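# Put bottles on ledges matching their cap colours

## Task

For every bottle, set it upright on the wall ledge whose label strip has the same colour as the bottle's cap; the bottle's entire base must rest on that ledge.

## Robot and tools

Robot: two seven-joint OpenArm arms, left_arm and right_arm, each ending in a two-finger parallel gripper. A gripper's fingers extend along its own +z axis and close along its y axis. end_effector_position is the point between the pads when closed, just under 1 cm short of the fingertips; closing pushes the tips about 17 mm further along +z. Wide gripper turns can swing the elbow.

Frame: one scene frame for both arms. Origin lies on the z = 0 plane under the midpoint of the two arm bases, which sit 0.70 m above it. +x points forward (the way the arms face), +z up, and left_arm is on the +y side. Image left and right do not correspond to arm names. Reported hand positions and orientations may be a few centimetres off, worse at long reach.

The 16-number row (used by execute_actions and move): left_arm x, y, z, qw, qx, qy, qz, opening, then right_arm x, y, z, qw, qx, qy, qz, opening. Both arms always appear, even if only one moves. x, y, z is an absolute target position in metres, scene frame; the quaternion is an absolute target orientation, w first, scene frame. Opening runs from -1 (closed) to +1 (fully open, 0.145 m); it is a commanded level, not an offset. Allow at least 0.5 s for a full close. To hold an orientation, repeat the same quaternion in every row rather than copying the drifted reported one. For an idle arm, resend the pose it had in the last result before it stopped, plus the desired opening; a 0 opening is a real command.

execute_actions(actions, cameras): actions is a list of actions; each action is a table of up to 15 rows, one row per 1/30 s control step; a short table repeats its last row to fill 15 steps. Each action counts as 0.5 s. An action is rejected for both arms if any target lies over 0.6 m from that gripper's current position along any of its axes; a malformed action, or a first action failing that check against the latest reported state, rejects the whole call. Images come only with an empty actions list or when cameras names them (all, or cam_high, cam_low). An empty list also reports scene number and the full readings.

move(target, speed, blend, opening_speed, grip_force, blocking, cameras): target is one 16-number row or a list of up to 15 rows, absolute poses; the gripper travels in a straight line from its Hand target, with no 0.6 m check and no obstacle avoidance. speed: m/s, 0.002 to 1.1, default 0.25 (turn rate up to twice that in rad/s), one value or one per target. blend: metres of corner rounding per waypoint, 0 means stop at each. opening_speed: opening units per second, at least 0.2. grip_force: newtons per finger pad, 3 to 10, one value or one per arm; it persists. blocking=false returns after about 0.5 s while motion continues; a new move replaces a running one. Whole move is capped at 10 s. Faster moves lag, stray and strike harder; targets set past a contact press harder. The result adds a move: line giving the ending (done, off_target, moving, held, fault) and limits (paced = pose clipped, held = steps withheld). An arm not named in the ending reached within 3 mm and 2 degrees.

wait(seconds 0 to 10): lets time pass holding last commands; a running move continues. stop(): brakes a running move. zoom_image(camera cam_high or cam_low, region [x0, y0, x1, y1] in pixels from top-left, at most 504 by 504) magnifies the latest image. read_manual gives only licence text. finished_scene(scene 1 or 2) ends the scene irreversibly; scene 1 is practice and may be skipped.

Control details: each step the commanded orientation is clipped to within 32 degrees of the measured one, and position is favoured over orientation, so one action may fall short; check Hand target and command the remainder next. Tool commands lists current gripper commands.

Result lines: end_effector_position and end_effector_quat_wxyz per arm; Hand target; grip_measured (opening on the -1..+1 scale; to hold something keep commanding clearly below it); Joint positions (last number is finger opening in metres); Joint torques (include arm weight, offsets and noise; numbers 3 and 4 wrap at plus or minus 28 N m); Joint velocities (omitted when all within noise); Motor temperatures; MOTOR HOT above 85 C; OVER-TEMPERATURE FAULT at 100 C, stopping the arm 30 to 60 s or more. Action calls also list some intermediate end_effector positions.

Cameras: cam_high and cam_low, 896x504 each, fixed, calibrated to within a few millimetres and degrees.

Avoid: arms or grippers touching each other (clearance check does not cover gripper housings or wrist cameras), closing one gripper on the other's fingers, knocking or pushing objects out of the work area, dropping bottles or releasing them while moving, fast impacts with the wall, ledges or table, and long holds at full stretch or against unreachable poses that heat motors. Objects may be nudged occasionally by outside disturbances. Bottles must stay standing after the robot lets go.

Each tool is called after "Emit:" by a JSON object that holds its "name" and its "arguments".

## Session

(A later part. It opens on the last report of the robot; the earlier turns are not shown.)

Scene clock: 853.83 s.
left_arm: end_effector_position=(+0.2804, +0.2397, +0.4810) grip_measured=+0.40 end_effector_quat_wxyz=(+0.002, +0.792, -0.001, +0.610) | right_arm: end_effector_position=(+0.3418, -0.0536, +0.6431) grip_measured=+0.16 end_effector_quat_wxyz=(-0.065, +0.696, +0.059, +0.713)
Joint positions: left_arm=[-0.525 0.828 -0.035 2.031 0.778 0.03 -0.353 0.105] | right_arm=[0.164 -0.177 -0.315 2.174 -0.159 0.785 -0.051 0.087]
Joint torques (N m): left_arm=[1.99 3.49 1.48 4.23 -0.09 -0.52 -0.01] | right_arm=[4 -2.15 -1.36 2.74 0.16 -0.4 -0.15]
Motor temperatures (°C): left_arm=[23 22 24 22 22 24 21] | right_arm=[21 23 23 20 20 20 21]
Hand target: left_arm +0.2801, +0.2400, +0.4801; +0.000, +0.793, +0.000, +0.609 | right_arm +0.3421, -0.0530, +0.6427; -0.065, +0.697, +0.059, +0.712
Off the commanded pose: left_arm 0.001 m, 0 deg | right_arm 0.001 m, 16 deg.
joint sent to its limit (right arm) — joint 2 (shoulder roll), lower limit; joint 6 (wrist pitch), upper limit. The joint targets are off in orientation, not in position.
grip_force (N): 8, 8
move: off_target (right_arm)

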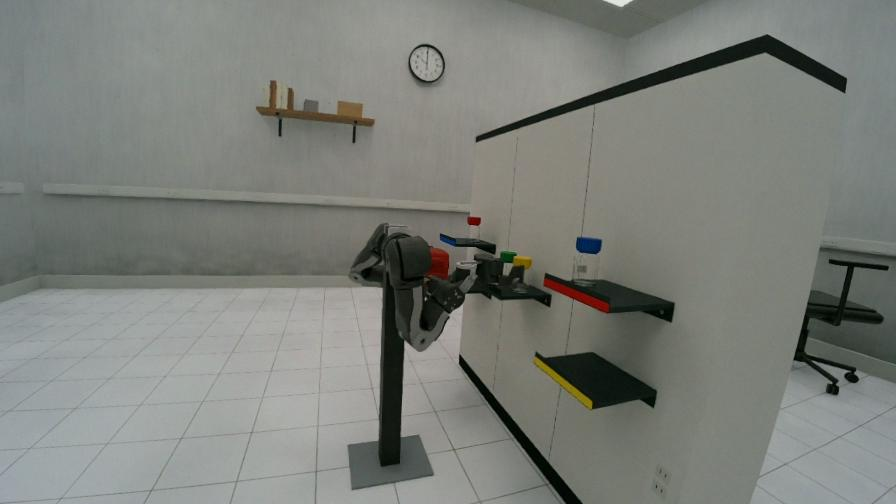

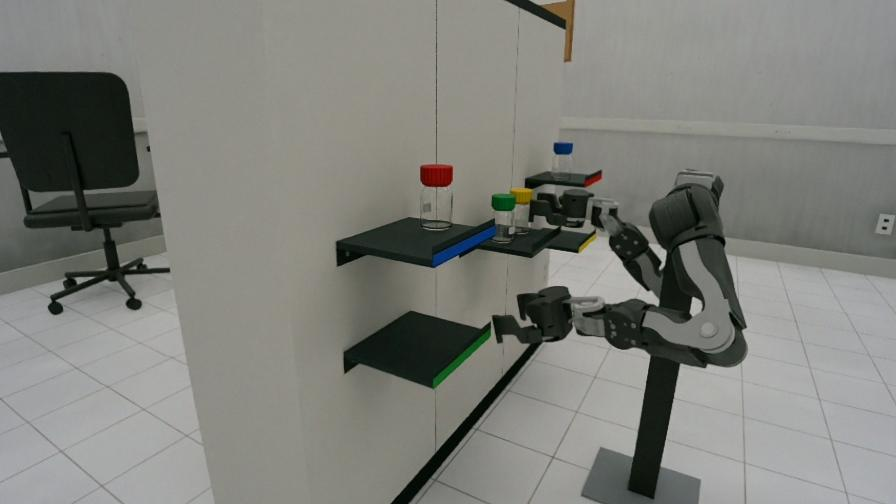

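Emit:
{"name": "move", "arguments": {"target": [[0.28,0.24,0.48,0,0.7934,0,0.6088,0.4,0.342,-0.05,0.655,-0.0531,0.7904,0.0691,0.6065,0.16],[0.28,0.24,0.48,0,0.7934,0,0.6088,0.4,0.379,-0.042,0.655,-0.0531,0.7904,0.0691,0.6065,0.16]], "speed": 0.08, "blend": [0.005,0], "cameras": ["all"]}}

Emit:
{"name": "zoom_image", "arguments": {"camera": "cam_high", "region": [470, 230, 560, 310]}}

Emit:
{"name": "zoom_image", "arguments": {"camera": "cam_low", "region": [480, 160, 580, 250]}}

Scene clock: 903.77 s.
left_arm: end_effector_position=(+0.2804, +0.2397, +0.4810) grip_measured=+0.40 end_effector_quat_wxyz=(+0.002, +0.792, -0.001, +0.610) | right_arm: end_effector_position=(+0.3791, -0.0422, +0.6553) grip_measured=+0.16 end_effector_quat_wxyz=(-0.068, +0.696, +0.050, +0.713)
Joint positions: left_arm=[-0.525 0.828 -0.035 2.031 0.778 0.03 -0.353 0.105] | right_arm=[0.362 -0.177 -0.317 1.986 -0.038 0.785 -0.163 0.088]
Joint torques (N m): left_arm=[1.96 3.47 1.48 4.22 -0.09 -0.52 -0.01] | right_arm=[4.71 -2.07 -0.94 2.93 0.1 -0.38 -0.14]
Hand target: left_arm +0.2801, +0.2400, +0.4801; +0.000, +0.793, +0.000, +0.609 | right_arm +0.3791, -0.0420, +0.6546; -0.068, +0.697, +0.049, +0.712
Off the commanded pose: left_arm 0.001 m, 0 deg | right_arm 0.000 m, 17 deg.
joint sent to its limit (right arm) — joint 2 (shoulder roll), lower limit; joint 6 (wrist pitch), upper limit. The joint targets are off in orientation, not in position.
grip_force (N): 8, 8
move: off_target (right_arm)

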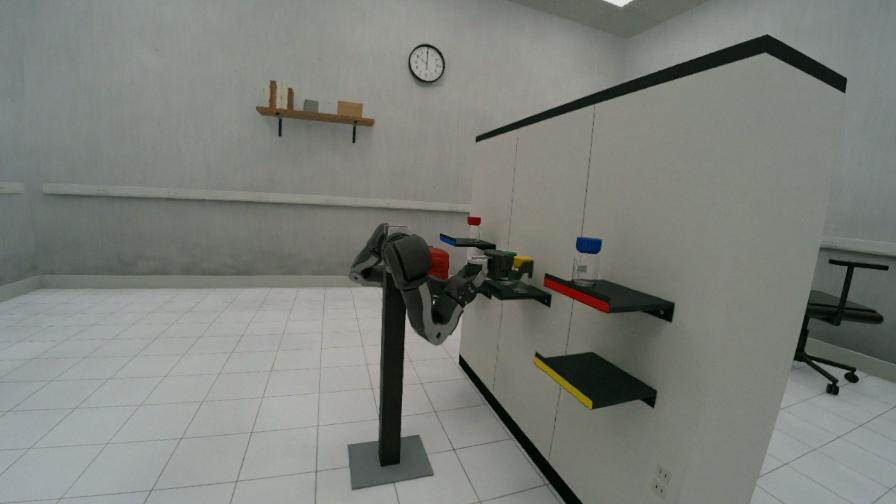

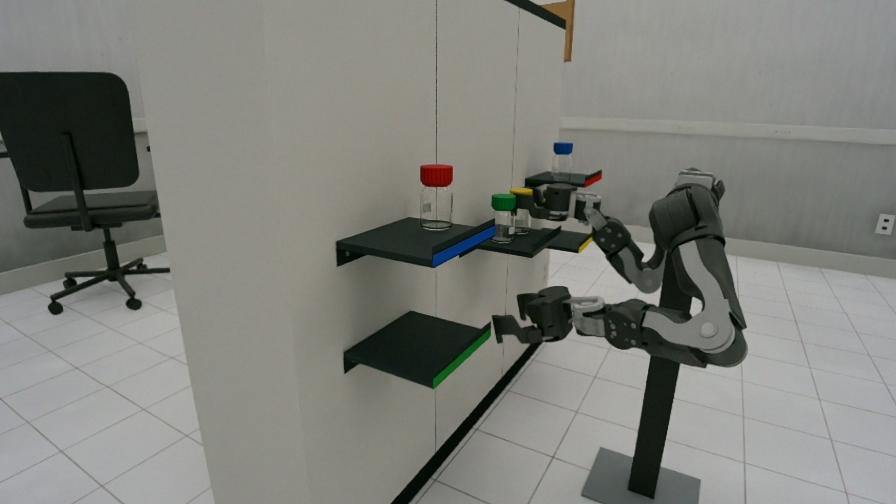

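Scaled by 5.600 from the camera's 896x504 image, which has a finer 1280x720 frame.

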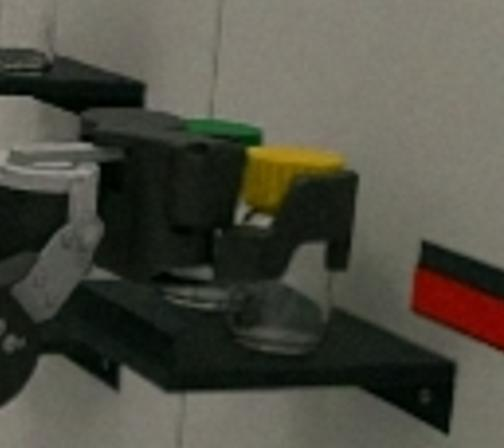

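Scaled by 5.040 from the camera's 896x504 image, which has a finer 1280x720 frame.

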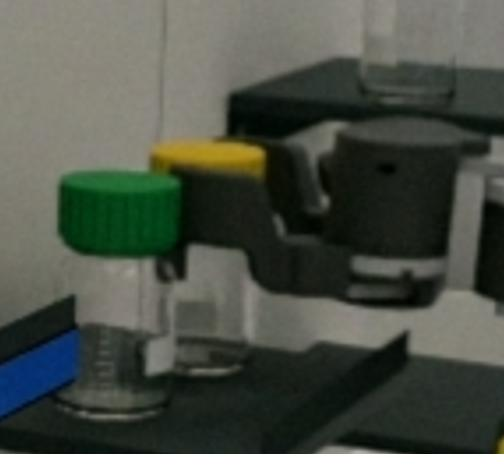

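Emit:
{"name": "move", "arguments": {"target": [[0.28,0.24,0.48,0,0.7934,0,0.6088,0.4,0.377,-0.042,0.655,-0.068,0.697,0.050,0.713,0.16],[0.28,0.24,0.48,0,0.7934,0,0.6088,0.4,0.377,-0.042,0.655,-0.068,0.697,0.050,0.713,-0.7]], "speed": 0.08, "opening_speed": 0.8}}

Scene clock: 916.13 s.
left_arm: end_effector_position=(+0.2804, +0.2397, +0.4810) grip_measured=+0.40 end_effector_quat_wxyz=(+0.002, +0.792, -0.001, +0.610) | right_arm: end_effector_position=(+0.3777, -0.0428, +0.6546) grip_measured=-0.24 end_effector_quat_wxyz=(-0.066, +0.696, +0.049, +0.713)
Joint positions: left_arm=[-0.525 0.828 -0.035 2.031 0.778 0.03 -0.353 0.105] | right_arm=[0.355 -0.177 -0.32 1.993 -0.043 0.785 -0.167 0.058]
Joint torques (N m): left_arm=[1.99 3.47 1.48 4.22 -0.09 -0.52 -0.01] | right_arm=[4.5 -2.15 -0.96 3.62 0.11 -0.4 0.01]
Hand target: left_arm +0.2801, +0.2400, +0.4801; +0.000, +0.793, +0.000, +0.609 | right_arm +0.3770, -0.0420, +0.6549; -0.068, +0.696, +0.050, +0.713
Off the commanded pose: left_arm 0.001 m, 0 deg | right_arm 0.001 m, 0 deg.
joint sent to its limit (right arm) — joint 2 (shoulder roll), lower limit; joint 6 (wrist pitch), upper limit. The joint targets still meet the commanded pose.
grip_force (N): 8, 8
move: done

Emit:
{"name": "move", "arguments": {"target": [[0.28,0.24,0.48,0,0.7934,0,0.6088,0.4,0.376,-0.042,0.672,-0.066,0.696,0.049,0.713,-0.7],[0.28,0.24,0.48,0,0.7934,0,0.6088,0.4,0.35,-0.05,0.695,-0.066,0.696,0.049,0.713,-0.7],[0.28,0.24,0.48,0,0.7934,0,0.6088,0.4,0.34,-0.17,0.695,0,0.7071,0,0.7071,-0.7],[0.28,0.24,0.48,0,0.7934,0,0.6088,0.4,0.34,-0.18,0.6,0,0.7071,0,0.7071,-0.7]], "speed": [0.05,0.1,0.15,0.12], "blend": [0.005,0.02,0.02,0], "cameras": ["all"]}}

Emit:
{"name": "zoom_image", "arguments": {"camera": "cam_high", "region": [470, 230, 690, 430]}}

Scene clock: 953.93 s.
left_arm: end_effector_position=(+0.2804, +0.2397, +0.4810) grip_measured=+0.40 end_effector_quat_wxyz=(+0.002, +0.792, -0.001, +0.610) | right_arm: end_effector_position=(+0.3401, -0.1791, +0.5960) grip_measured=-0.24 end_effector_quat_wxyz=(-0.002, +0.713, +0.001, +0.701)
Joint positions: left_arm=[-0.525 0.828 -0.035 2.031 0.778 0.03 -0.353 0.105] | right_arm=[0.039 -0.177 0.251 2.17 -0.224 0.6 0.377 0.058]
Joint torques (N m): left_arm=[1.99 3.47 1.48 4.22 -0.09 -0.52 -0.01] | right_arm=[3.68 -0.17 -0.76 4.25 0.47 -0.77 -0.17]
Hand target: left_arm +0.2801, +0.2400, +0.4801; +0.000, +0.793, +0.000, +0.609 | right_arm +0.3400, -0.1801, +0.6001; +0.000, +0.707, +0.000, +0.707
Off the commanded pose: left_arm 0.001 m, 0 deg | right_arm 0.004 m, 1 deg.
joint sent to its limit (right arm) — joint 2 (shoulder roll), lower limit. The joint targets still meet the commanded pose.
grip_force (N): 8, 8
move: off_target (right_arm); blend cut to 0.0178 m at target 2

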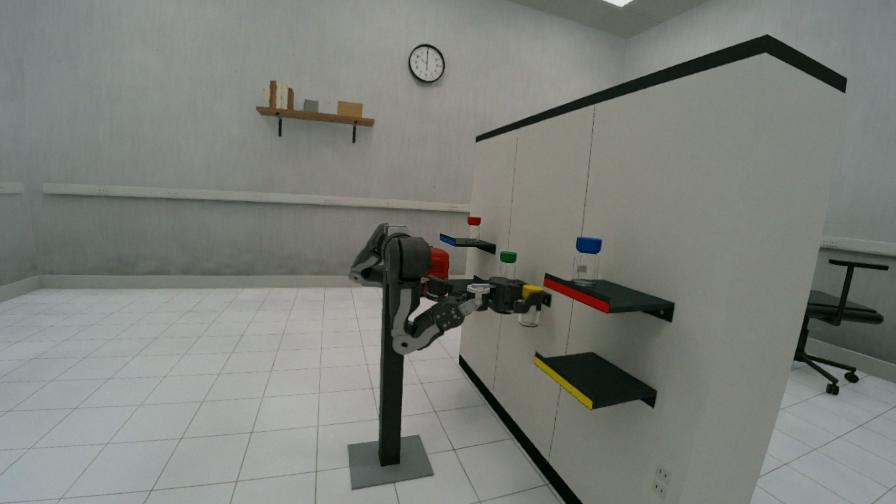

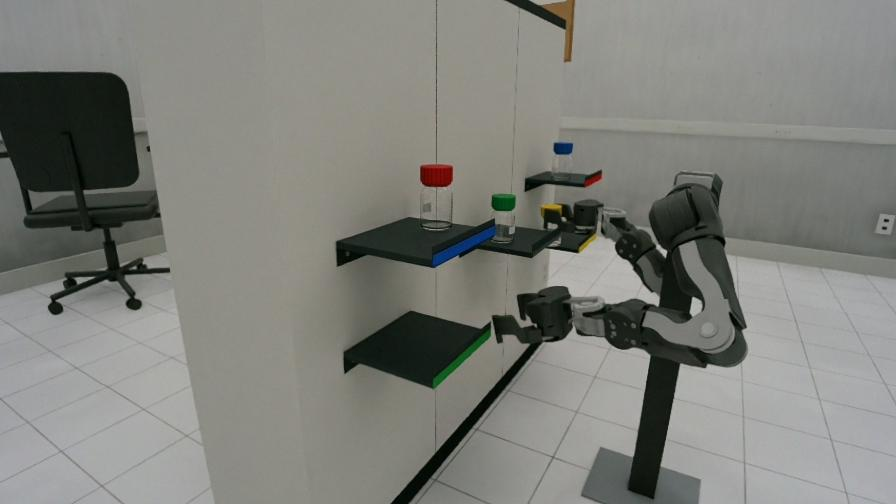

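Scaled by 2.291 from the camera's 896x504 image, which has a finer 1280x720 frame.

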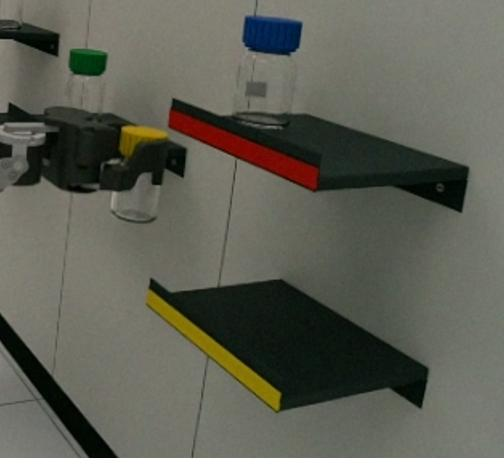

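Emit:
{"name": "move", "arguments": {"target": [[0.28,0.24,0.48,0,0.7934,0,0.6088,0.4,0.35,-0.28,0.6,0,0.7071,0,0.7071,-0.7],[0.28,0.24,0.48,0,0.7934,0,0.6088,0.4,0.38,-0.375,0.598,0,0.7071,0,0.7071,-0.7]], "speed": [0.12,0.1], "blend": [0.02,0], "cameras": ["all"]}}

Emit:
{"name": "zoom_image", "arguments": {"camera": "cam_high", "region": [510, 220, 690, 420]}}

Emit:
{"name": "zoom_image", "arguments": {"camera": "cam_low", "region": [510, 140, 630, 260]}}

Scene clock: 966.07 s.
left_arm: end_effector_position=(+0.2804, +0.2397, +0.4810) grip_measured=+0.40 end_effector_quat_wxyz=(+0.002, +0.792, -0.001, +0.610) | right_arm: end_effector_position=(+0.3797, -0.3762, +0.5941) grip_measured=-0.24 end_effector_quat_wxyz=(+0.002, +0.713, -0.003, +0.701)
Joint positions: left_arm=[-0.525 0.828 -0.035 2.031 0.778 0.03 -0.353 0.105] | right_arm=[0.355 0.421 0.67 1.457 0.082 0.437 0.729 0.058]
Joint torques (N m): left_arm=[1.99 3.47 1.5 4.22 -0.09 -0.52 -0.01] | right_arm=[5.42 5.29 0.62 3.99 0.67 -0.58 0.18]
Hand target: left_arm +0.2801, +0.2400, +0.4801; +0.000, +0.793, +0.000, +0.609 | right_arm +0.3800, -0.3750, +0.5979; +0.000, +0.707, +0.000, +0.707
Off the commanded pose: left_arm 0.001 m, 0 deg | right_arm 0.004 m, 1 deg.
grip_force (N): 8, 8
move: off_target (right_arm)

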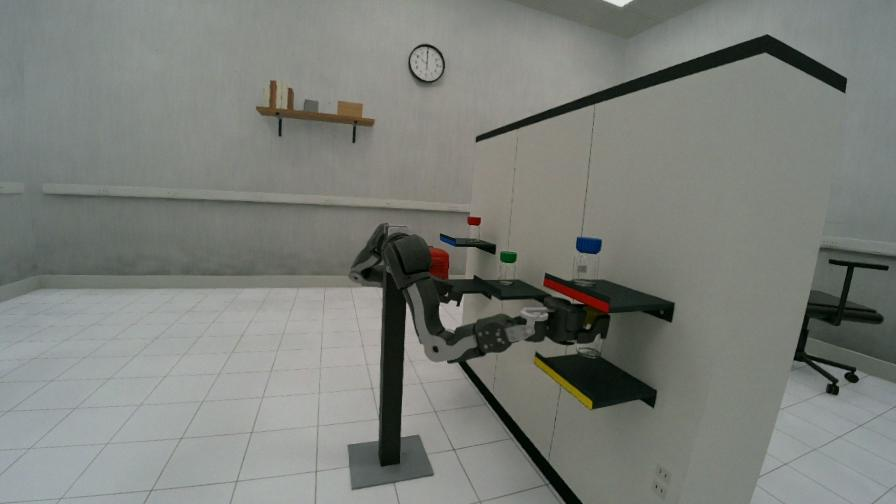

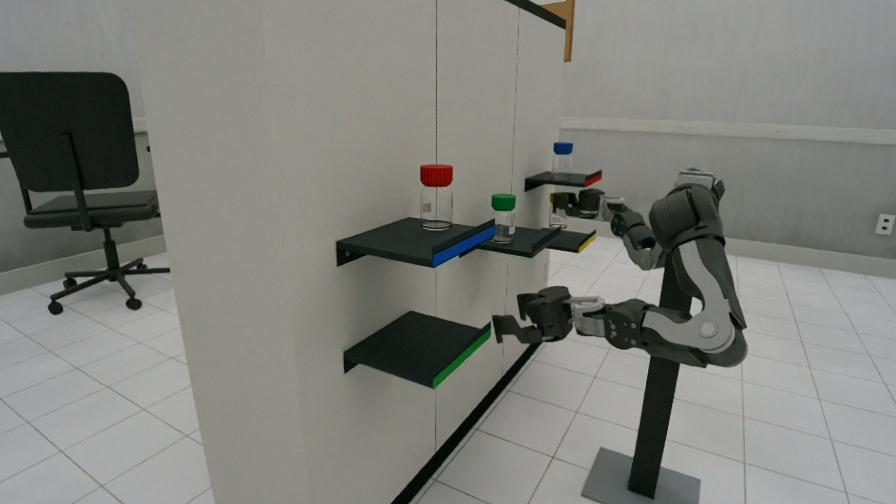

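Scaled by 2.520 from the camera's 896x504 image, which has a finer 1280x720 frame.

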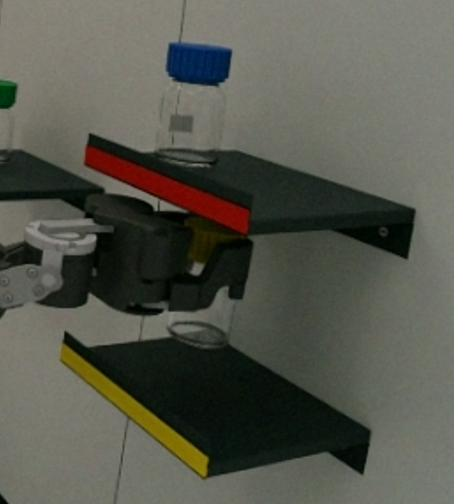

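Scaled by 4.200 from the camera's 896x504 image, which has a finer 1280x720 frame.

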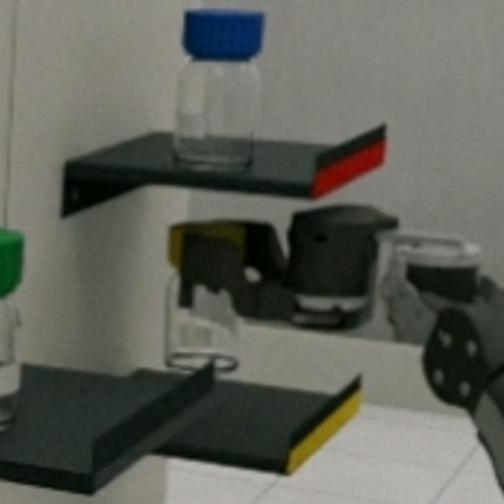

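Emit:
{"name": "move", "arguments": {"target": [[0.28,0.24,0.48,0,0.7934,0,0.6088,0.4,0.38,-0.375,0.575,0,0.7071,0,0.7071,-0.7],[0.28,0.24,0.48,0,0.7934,0,0.6088,0.4,0.38,-0.375,0.562,0,0.7071,0,0.7071,-0.7]], "speed": [0.05,0.02], "blend": [0,0], "cameras": ["all"]}}

Emit:
{"name": "zoom_image", "arguments": {"camera": "cam_low", "region": [530, 180, 600, 260]}}

Emit:
{"name": "zoom_image", "arguments": {"camera": "cam_high", "region": [560, 300, 660, 400]}}

Scene clock: 979.40 s.
left_arm: end_effector_position=(+0.2804, +0.2397, +0.4810) grip_measured=+0.40 end_effector_quat_wxyz=(+0.002, +0.792, -0.001, +0.610) | right_arm: end_effector_position=(+0.3803, -0.3751, +0.5598) grip_measured=-0.24 end_effector_quat_wxyz=(+0.001, +0.712, -0.002, +0.702)
Joint positions: left_arm=[-0.525 0.828 -0.035 2.031 0.778 0.03 -0.353 0.105] | right_arm=[0.311 0.384 0.674 1.37 0.082 0.29 0.73 0.058]
Joint torques (N m): left_arm=[1.99 3.47 1.48 4.23 -0.09 -0.52 -0.01] | right_arm=[4.71 5.26 1.18 3.85 0.71 -0.59 0.2]
Hand target: left_arm +0.2801, +0.2400, +0.4801; +0.000, +0.793, +0.000, +0.609 | right_arm +0.3800, -0.3750, +0.5620; +0.000, +0.707, +0.000, +0.707
Off the commanded pose: left_arm 0.001 m, 0 deg | right_arm 0.002 m, 1 deg.
grip_force (N): 8, 8
move: done

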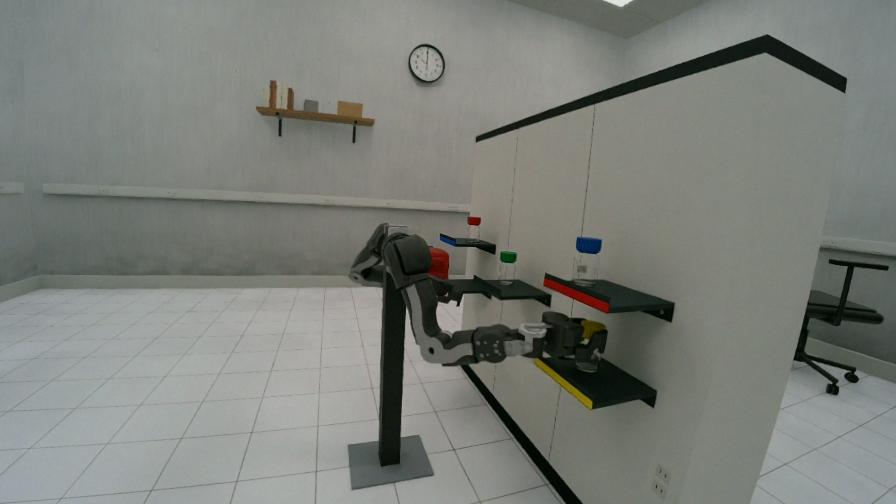

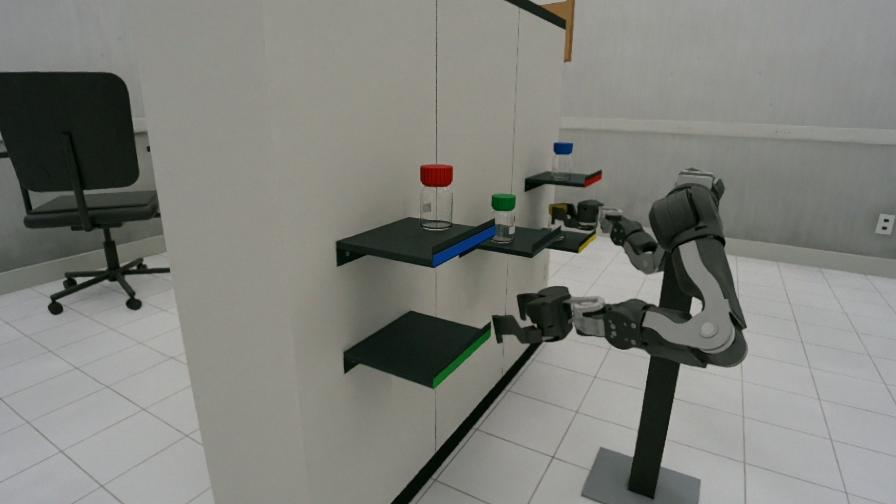

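Scaled by 6.300 from the camera's 896x504 image, which has a finer 1280x720 frame.

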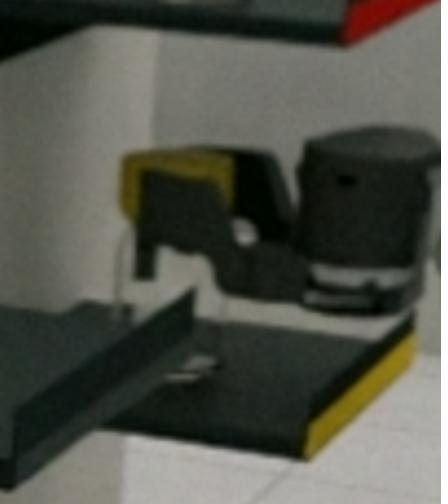

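Scaled by 5.040 from the camera's 896x504 image, which has a finer 1280x720 frame.

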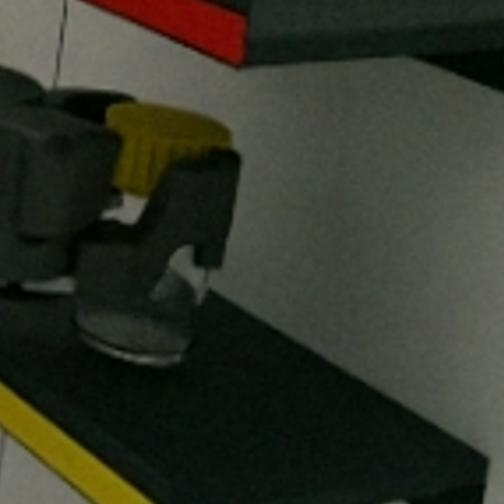

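Not in contact yet; continue down in small steps.

Emit:
{"name": "move", "arguments": {"target": [[0.28,0.24,0.48,0,0.7934,0,0.6088,0.4,0.38,-0.375,0.557,0,0.7071,0,0.7071,-0.7],[0.28,0.24,0.48,0,0.7934,0,0.6088,0.4,0.38,-0.375,0.552,0,0.7071,0,0.7071,-0.7]], "speed": [0.02,0.02], "blend": [0,0], "cameras": ["cam_high"]}}

Emit:
{"name": "zoom_image", "arguments": {"camera": "cam_high", "region": [560, 300, 660, 400]}}

Scene clock: 989.23 s.
left_arm: end_effector_position=(+0.2804, +0.2397, +0.4810) grip_measured=+0.40 end_effector_quat_wxyz=(+0.002, +0.792, -0.001, +0.610) | right_arm: end_effector_position=(+0.3798, -0.3756, +0.5570) grip_measured=-0.24 end_effector_quat_wxyz=(+0.000, +0.702, +0.000, +0.712)
Joint positions: left_arm=[-0.525 0.828 -0.035 2.031 0.778 0.03 -0.353 0.105] | right_arm=[0.302 0.382 0.675 1.345 0.104 0.235 0.73 0.058]
Joint torques (N m): left_arm=[1.99 3.47 1.48 4.22 -0.09 -0.52 -0.01] | right_arm=[3.52 5.26 -0.43 2.91 0.33 -0.21 -0.05]
Hand target: left_arm +0.2801, +0.2400, +0.4801; +0.000, +0.793, +0.000, +0.609 | right_arm +0.3799, -0.3751, +0.5521; +0.000, +0.707, +0.000, +0.707
Off the commanded pose: left_arm 0.001 m, 0 deg | right_arm 0.005 m, 1 deg.
grip_force (N): 8, 8
move: off_target (right_arm)
Images, in order (width x height): cam_high 896x504.

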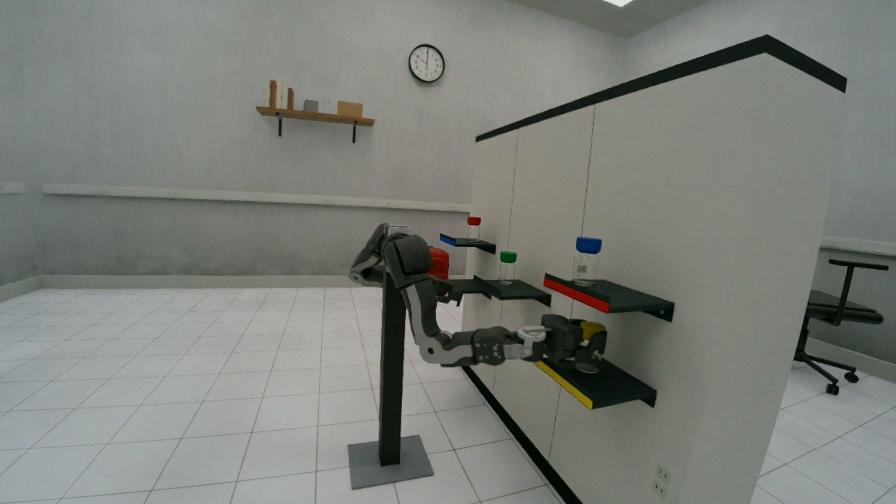

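Scaled by 5.040 from the camera's 896x504 image, which has a finer 1280x720 frame.

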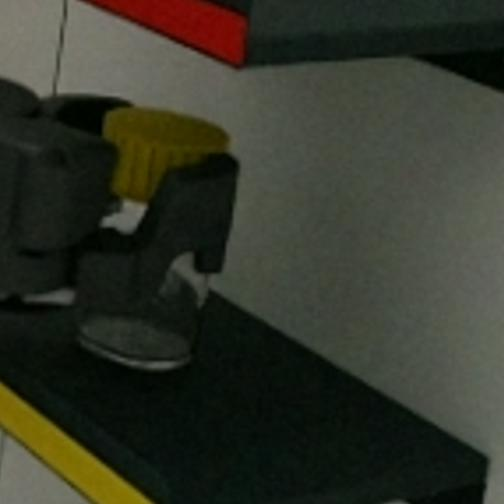

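Emit:
{"name": "move", "arguments": {"target": [[0.28,0.24,0.48,0,0.7934,0,0.6088,0.4,0.38,-0.375,0.5575,0,0.7071,0,0.7071,-0.7],[0.28,0.24,0.48,0,0.7934,0,0.6088,0.4,0.38,-0.375,0.5575,0,0.7071,0,0.7071,0.3]], "speed": 0.03, "opening_speed": 0.6, "cameras": ["cam_high"]}}

Emit:
{"name": "zoom_image", "arguments": {"camera": "cam_high", "region": [560, 300, 660, 400]}}

Scene clock: 998.97 s.
left_arm: end_effector_position=(+0.2804, +0.2397, +0.4810) grip_measured=+0.40 end_effector_quat_wxyz=(+0.002, +0.792, -0.001, +0.610) | right_arm: end_effector_position=(+0.3796, -0.3753, +0.5564) grip_measured=+0.30 end_effector_quat_wxyz=(-0.001, +0.707, -0.001, +0.707)
Joint positions: left_arm=[-0.525 0.828 -0.035 2.031 0.778 0.03 -0.353 0.105] | right_arm=[0.302 0.383 0.674 1.353 0.099 0.257 0.73 0.098]
Joint torques (N m): left_arm=[1.99 3.47 1.5 4.22 -0.09 -0.51 -0.01] | right_arm=[4.71 5.82 -0.05 4.51 0.46 -0.18 -0.02]
Hand target: left_arm +0.2801, +0.2400, +0.4801; +0.000, +0.793, +0.000, +0.609 | right_arm +0.3800, -0.3750, +0.5574; +0.000, +0.707, +0.000, +0.707
Off the commanded pose: left_arm 0.001 m, 0 deg | right_arm 0.001 m, 0 deg.
grip_force (N): 8, 8
move: done
Images, in order (width x height): cam_high 896x504.

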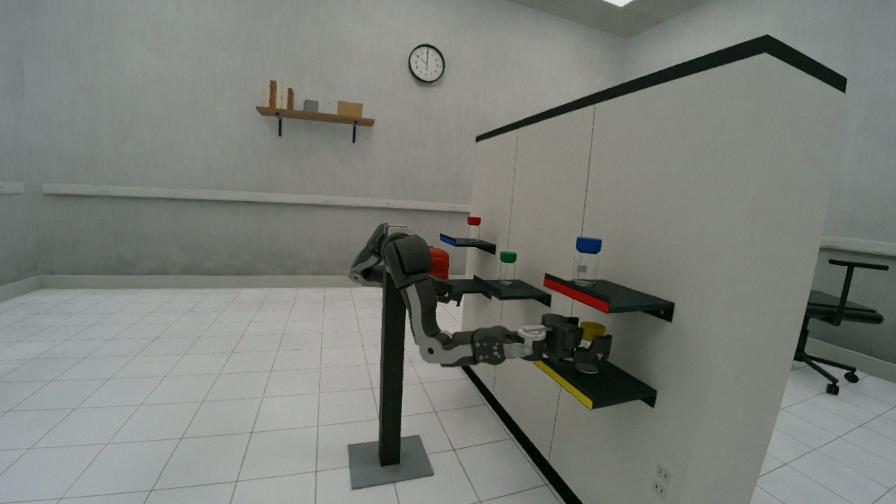

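Scaled by 5.040 from the camera's 896x504 image, which has a finer 1280x720 frame.

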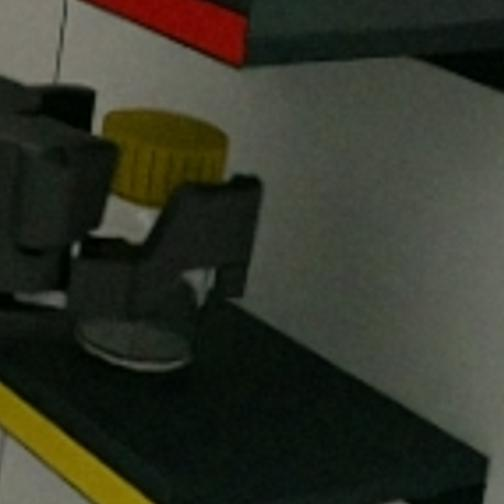

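Emit:
{"name": "move", "arguments": {"target": [[0.31,0.2,0.55,0,0.7934,0,0.6088,0.3,0.27,-0.375,0.56,0,0.7071,0,0.7071,0.3],[0.33,0.12,0.645,0.0265,0.793,-0.0346,0.609,0.3,0.27,-0.34,0.68,0,0.7934,0,0.6088,0.3],[0.335,0.053,0.645,0.0531,0.7904,-0.0691,0.6065,0.3,0.31,-0.33,0.752,0,0.7934,0,0.6088,0.3]], "speed": 0.15, "blend": [0.02,0.02,0], "cameras": ["all"]}}

Emit:
{"name": "zoom_image", "arguments": {"camera": "cam_high", "region": [440, 200, 640, 320]}}

Emit:
{"name": "zoom_image", "arguments": {"camera": "cam_low", "region": [460, 120, 640, 260]}}

Scene clock: 1021.00 s.
left_arm: end_effector_position=(+0.3343, +0.0520, +0.6453) grip_measured=+0.30 end_effector_quat_wxyz=(+0.057, +0.790, -0.070, +0.606) | right_arm: end_effector_position=(+0.3100, -0.3310, +0.7538) grip_measured=+0.30 end_effector_quat_wxyz=(+0.009, +0.766, +0.036, +0.641)
Joint positions: left_arm=[0.745 0.403 -0.752 2.22 1.42 0.782 -1.36 0.098] | right_arm=[-0.624 1.37 1.214 1.913 1.559 0.784 -0.117 0.098]
Joint torques (N m): left_arm=[7.19 0.2 1.44 1.83 -0.29 -0.16 -0.02] | right_arm=[2.62 5.29 2.44 0.38 0.09 -0.37 0.09]
Hand target: left_arm +0.3350, +0.0529, +0.6450; +0.053, +0.790, -0.069, +0.606 | right_arm +0.3101, -0.3303, +0.7519; +0.006, +0.768, +0.037, +0.639
Off the commanded pose: left_arm 0.001 m, 0 deg | right_arm 0.002 m, 6 deg.
joint sent to its limit (left arm) — joint 6 (wrist pitch), upper limit. The joint targets still meet the commanded pose.
joint sent to its limit (right arm) — joint 5 (forearm roll), upper limit; joint 6 (wrist pitch), upper limit. The joint targets are off in orientation, not in position.
grip_force (N): 8, 8
move: off_target (right_arm)

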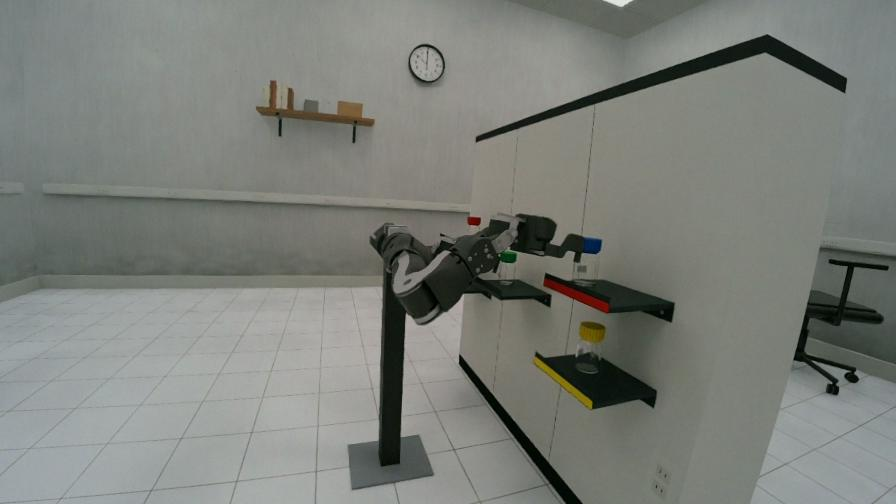

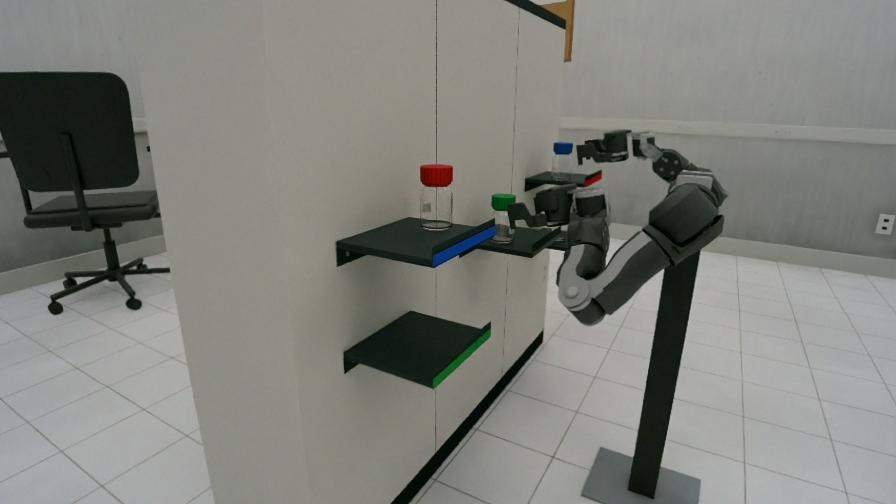

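Scaled by 2.520 from the camera's 896x504 image, which has a finer 1280x720 frame.

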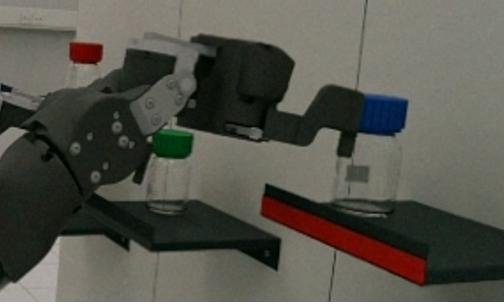

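Scaled by 2.800 from the camera's 896x504 image, which has a finer 1280x720 frame.

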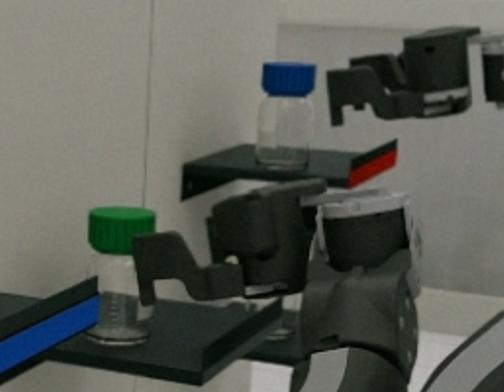

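Emit:
{"name": "move", "arguments": {"target": [[0.337,0.053,0.65,0.0531,0.7904,-0.0691,0.6065,0.3,0.33,-0.33,0.747,0,0.7934,0,0.6088,0.3],[0.386,0.046,0.65,0.0531,0.7904,-0.0691,0.6065,0.3,0.385,-0.33,0.743,0,0.7934,0,0.6088,0.3]], "speed": 0.08, "blend": [0.005,0], "cameras": ["all"]}}

Emit:
{"name": "zoom_image", "arguments": {"camera": "cam_high", "region": [440, 200, 640, 320]}}

Emit:
{"name": "zoom_image", "arguments": {"camera": "cam_low", "region": [460, 120, 640, 260]}}

Scene clock: 1056.10 s.
left_arm: end_effector_position=(+0.3862, +0.0477, +0.6503) grip_measured=+0.30 end_effector_quat_wxyz=(+0.051, +0.791, -0.067, +0.607) | right_arm: end_effector_position=(+0.3852, -0.3300, +0.7432) grip_measured=+0.30 end_effector_quat_wxyz=(+0.000, +0.793, +0.000, +0.610)
Joint positions: left_arm=[0.886 0.375 -0.777 1.952 1.351 0.747 -1.166 0.098] | right_arm=[1.135 1.341 -0.615 1.615 1.558 0.785 -0.248 0.098]
Joint torques (N m): left_arm=[8.27 -0.44 1.66 2.35 -0.32 -0.36 0.24] | right_arm=[4.81 3.31 3.59 0.79 0.07 -0.37 -0.02]
Hand target: left_arm +0.3860, +0.0460, +0.6499; +0.053, +0.790, -0.069, +0.606 | right_arm +0.3850, -0.3300, +0.7430; +0.000, +0.793, +0.000, +0.609
Off the commanded pose: left_arm 0.002 m, 0 deg | right_arm 0.000 m, 0 deg.
joint sent to its limit (right arm) — joint 5 (forearm roll), upper limit; joint 6 (wrist pitch), upper limit. The joint targets still meet the commanded pose.
grip_force (N): 8, 8
move: done

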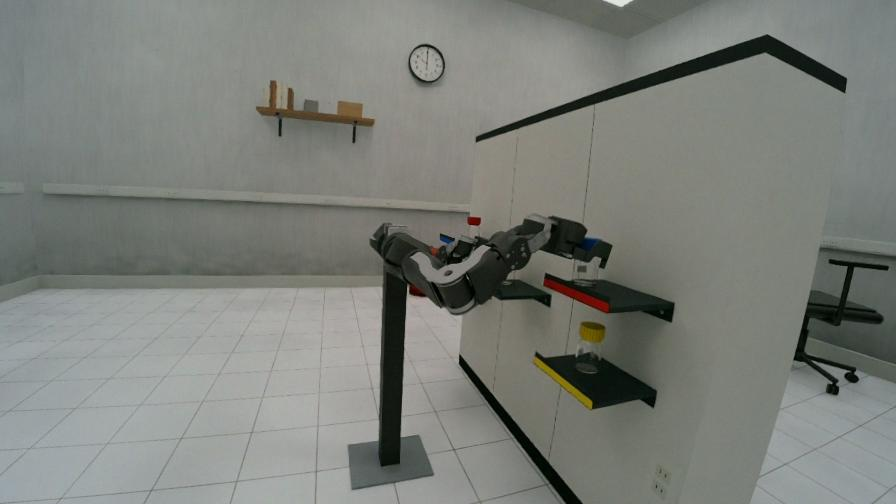

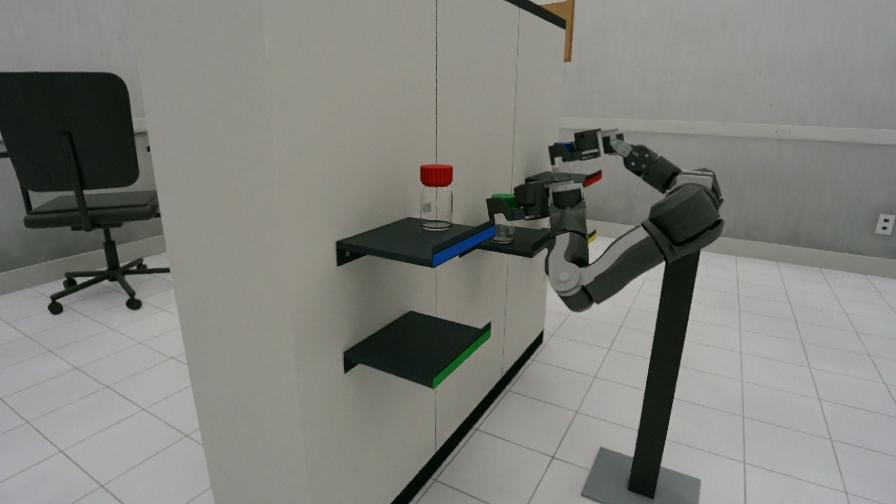

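Scaled by 2.520 from the camera's 896x504 image, which has a finer 1280x720 frame.

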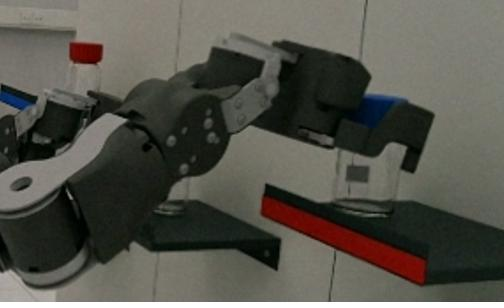

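Scaled by 2.800 from the camera's 896x504 image, which has a finer 1280x720 frame.

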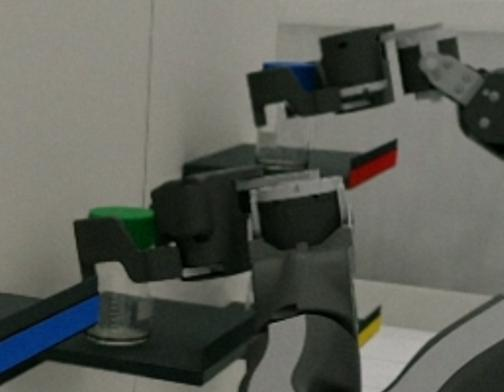

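Emit:
{"name": "move", "arguments": {"target": [[0.389,0.046,0.65,0.0531,0.7904,-0.0691,0.6065,0.3,0.382,-0.33,0.743,0,0.7934,0,0.6088,0.3],[0.389,0.046,0.65,0.0531,0.7904,-0.0691,0.6065,-0.7,0.382,-0.33,0.743,0,0.7934,0,0.6088,-0.7]], "speed": 0.05, "opening_speed": 0.8}}

Scene clock: 1067.73 s.
left_arm: end_effector_position=(+0.3887, +0.0471, +0.6499) grip_measured=-0.24 end_effector_quat_wxyz=(+0.051, +0.790, -0.068, +0.607) | right_arm: end_effector_position=(+0.3825, -0.3305, +0.7421) grip_measured=-0.26 end_effector_quat_wxyz=(+0.003, +0.793, +0.001, +0.610)
Joint positions: left_arm=[0.888 0.372 -0.777 1.938 1.34 0.747 -1.15 0.057] | right_arm=[1.095 1.351 -0.577 1.63 1.556 0.785 -0.25 0.056]
Joint torques (N m): left_arm=[8.74 -0.46 2.09 2 -0.22 -0.34 0.23] | right_arm=[3.81 3.34 5.22 0.84 0.14 -0.41 0.08]
Hand target: left_arm +0.3890, +0.0459, +0.6500; +0.053, +0.790, -0.069, +0.606 | right_arm +0.3820, -0.3299, +0.7430; +0.000, +0.792, +0.002, +0.610
Off the commanded pose: left_arm 0.001 m, 0 deg | right_arm 0.001 m, 0 deg.
joint sent to its limit (right arm) — joint 5 (forearm roll), upper limit; joint 6 (wrist pitch), upper limit. The joint targets still meet the commanded pose.
grip_force (N): 8, 8
move: done

Emit:
{"name": "move", "arguments": {"target": [[0.386,0.048,0.672,0.0531,0.7904,-0.0691,0.6065,-0.7,0.38,-0.33,0.76,0,0.7934,0,0.6088,-0.7],[0.36,0.06,0.69,0.0531,0.7904,-0.0691,0.6065,-0.7,0.355,-0.33,0.782,0,0.7934,0,0.6088,-0.7],[0.335,0.19,0.69,0,0.7934,0,0.6088,-0.7,0.34,-0.28,0.787,0,0.7934,0,0.6088,-0.7],[0.335,0.20,0.6,0,0.7934,0,0.6088,-0.7,0.335,-0.22,0.787,0,0.7934,0,0.6088,-0.7],[0.347,0.39,0.597,0,0.7934,0,0.6088,-0.7,0.335,-0.2,0.787,0,0.7934,0,0.6088,-0.7]], "speed": [0.06,0.1,0.15,0.12,0.12], "blend": [0.005,0.015,0.02,0.02,0], "cameras": ["all"]}}

Emit:
{"name": "zoom_image", "arguments": {"camera": "cam_low", "region": [330, 140, 600, 400]}}

Emit:
{"name": "zoom_image", "arguments": {"camera": "cam_high", "region": [430, 190, 640, 320]}}

Scene clock: 1115.17 s.
left_arm: end_effector_position=(+0.3459, +0.3917, +0.5939) grip_measured=-0.24 end_effector_quat_wxyz=(-0.002, +0.797, +0.004, +0.604) | right_arm: end_effector_position=(+0.3354, -0.2004, +0.7863) grip_measured=-0.26 end_effector_quat_wxyz=(+0.005, +0.678, +0.044, +0.733)
Joint positions: left_arm=[-0.318 1.212 0.413 1.568 1.192 0.342 0.144 0.057] | right_arm=[0.884 1.012 -0.242 2.202 1.559 0.785 -0.848 0.056]
Joint torques (N m): left_arm=[5.29 7.69 3.06 2.48 0.19 -0.9 0.25] | right_arm=[5.18 2.25 1.99 0.4 -0.21 -0.26 -0.21]
Hand target: left_arm +0.3469, +0.3900, +0.5969; +0.000, +0.793, +0.000, +0.609 | right_arm +0.3352, -0.2001, +0.7867; +0.006, +0.678, +0.044, +0.734
Off the commanded pose: left_arm 0.004 m, 1 deg | right_arm 0.001 m, 20 deg.
joint sent to its limit (right arm) — joint 5 (forearm roll), upper limit; joint 6 (wrist pitch), upper limit. The joint targets are off in orientation, not in position.
grip_force (N): 8, 8
move: off_target (left_arm, right_arm)

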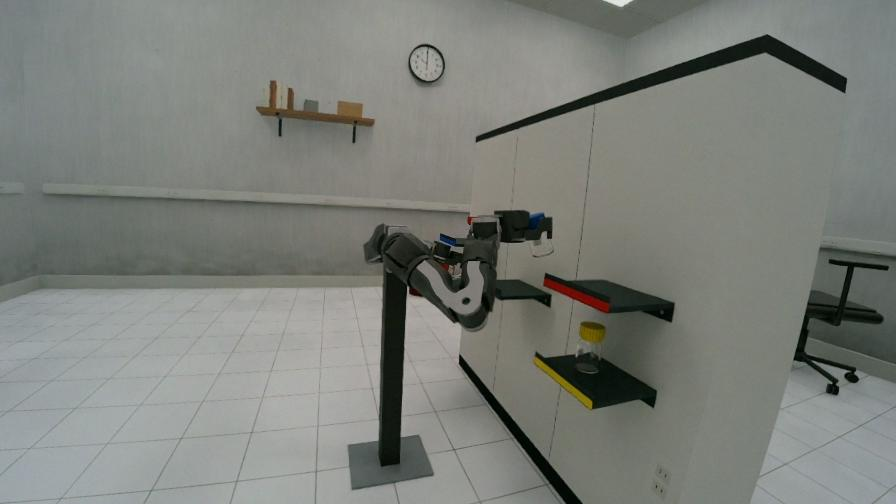

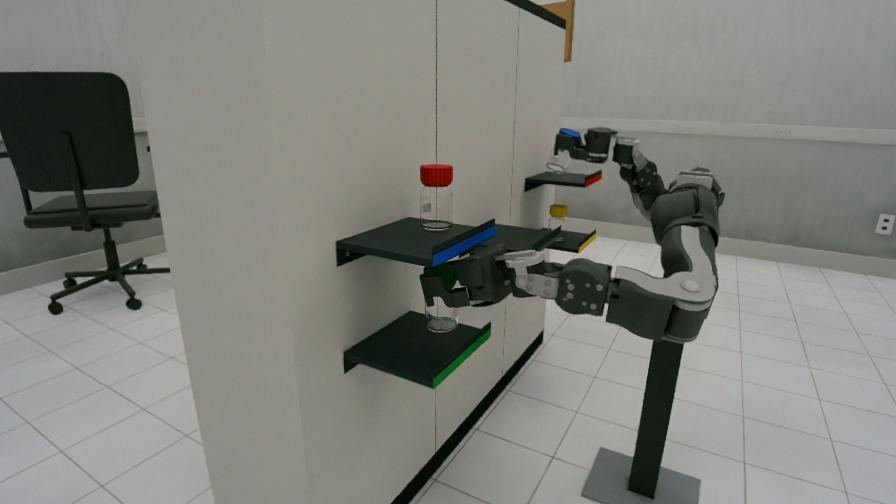

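Scaled by 1.867 from the camera's 896x504 image, which has a finer 1280x720 frame.

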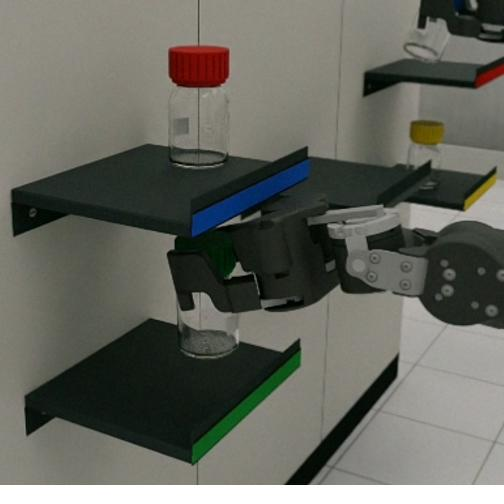

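Scaled by 2.400 from the camera's 896x504 image, which has a finer 1280x720 frame.

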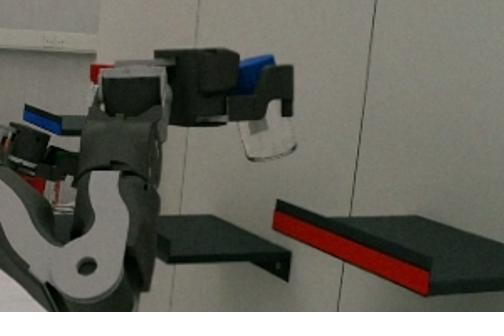

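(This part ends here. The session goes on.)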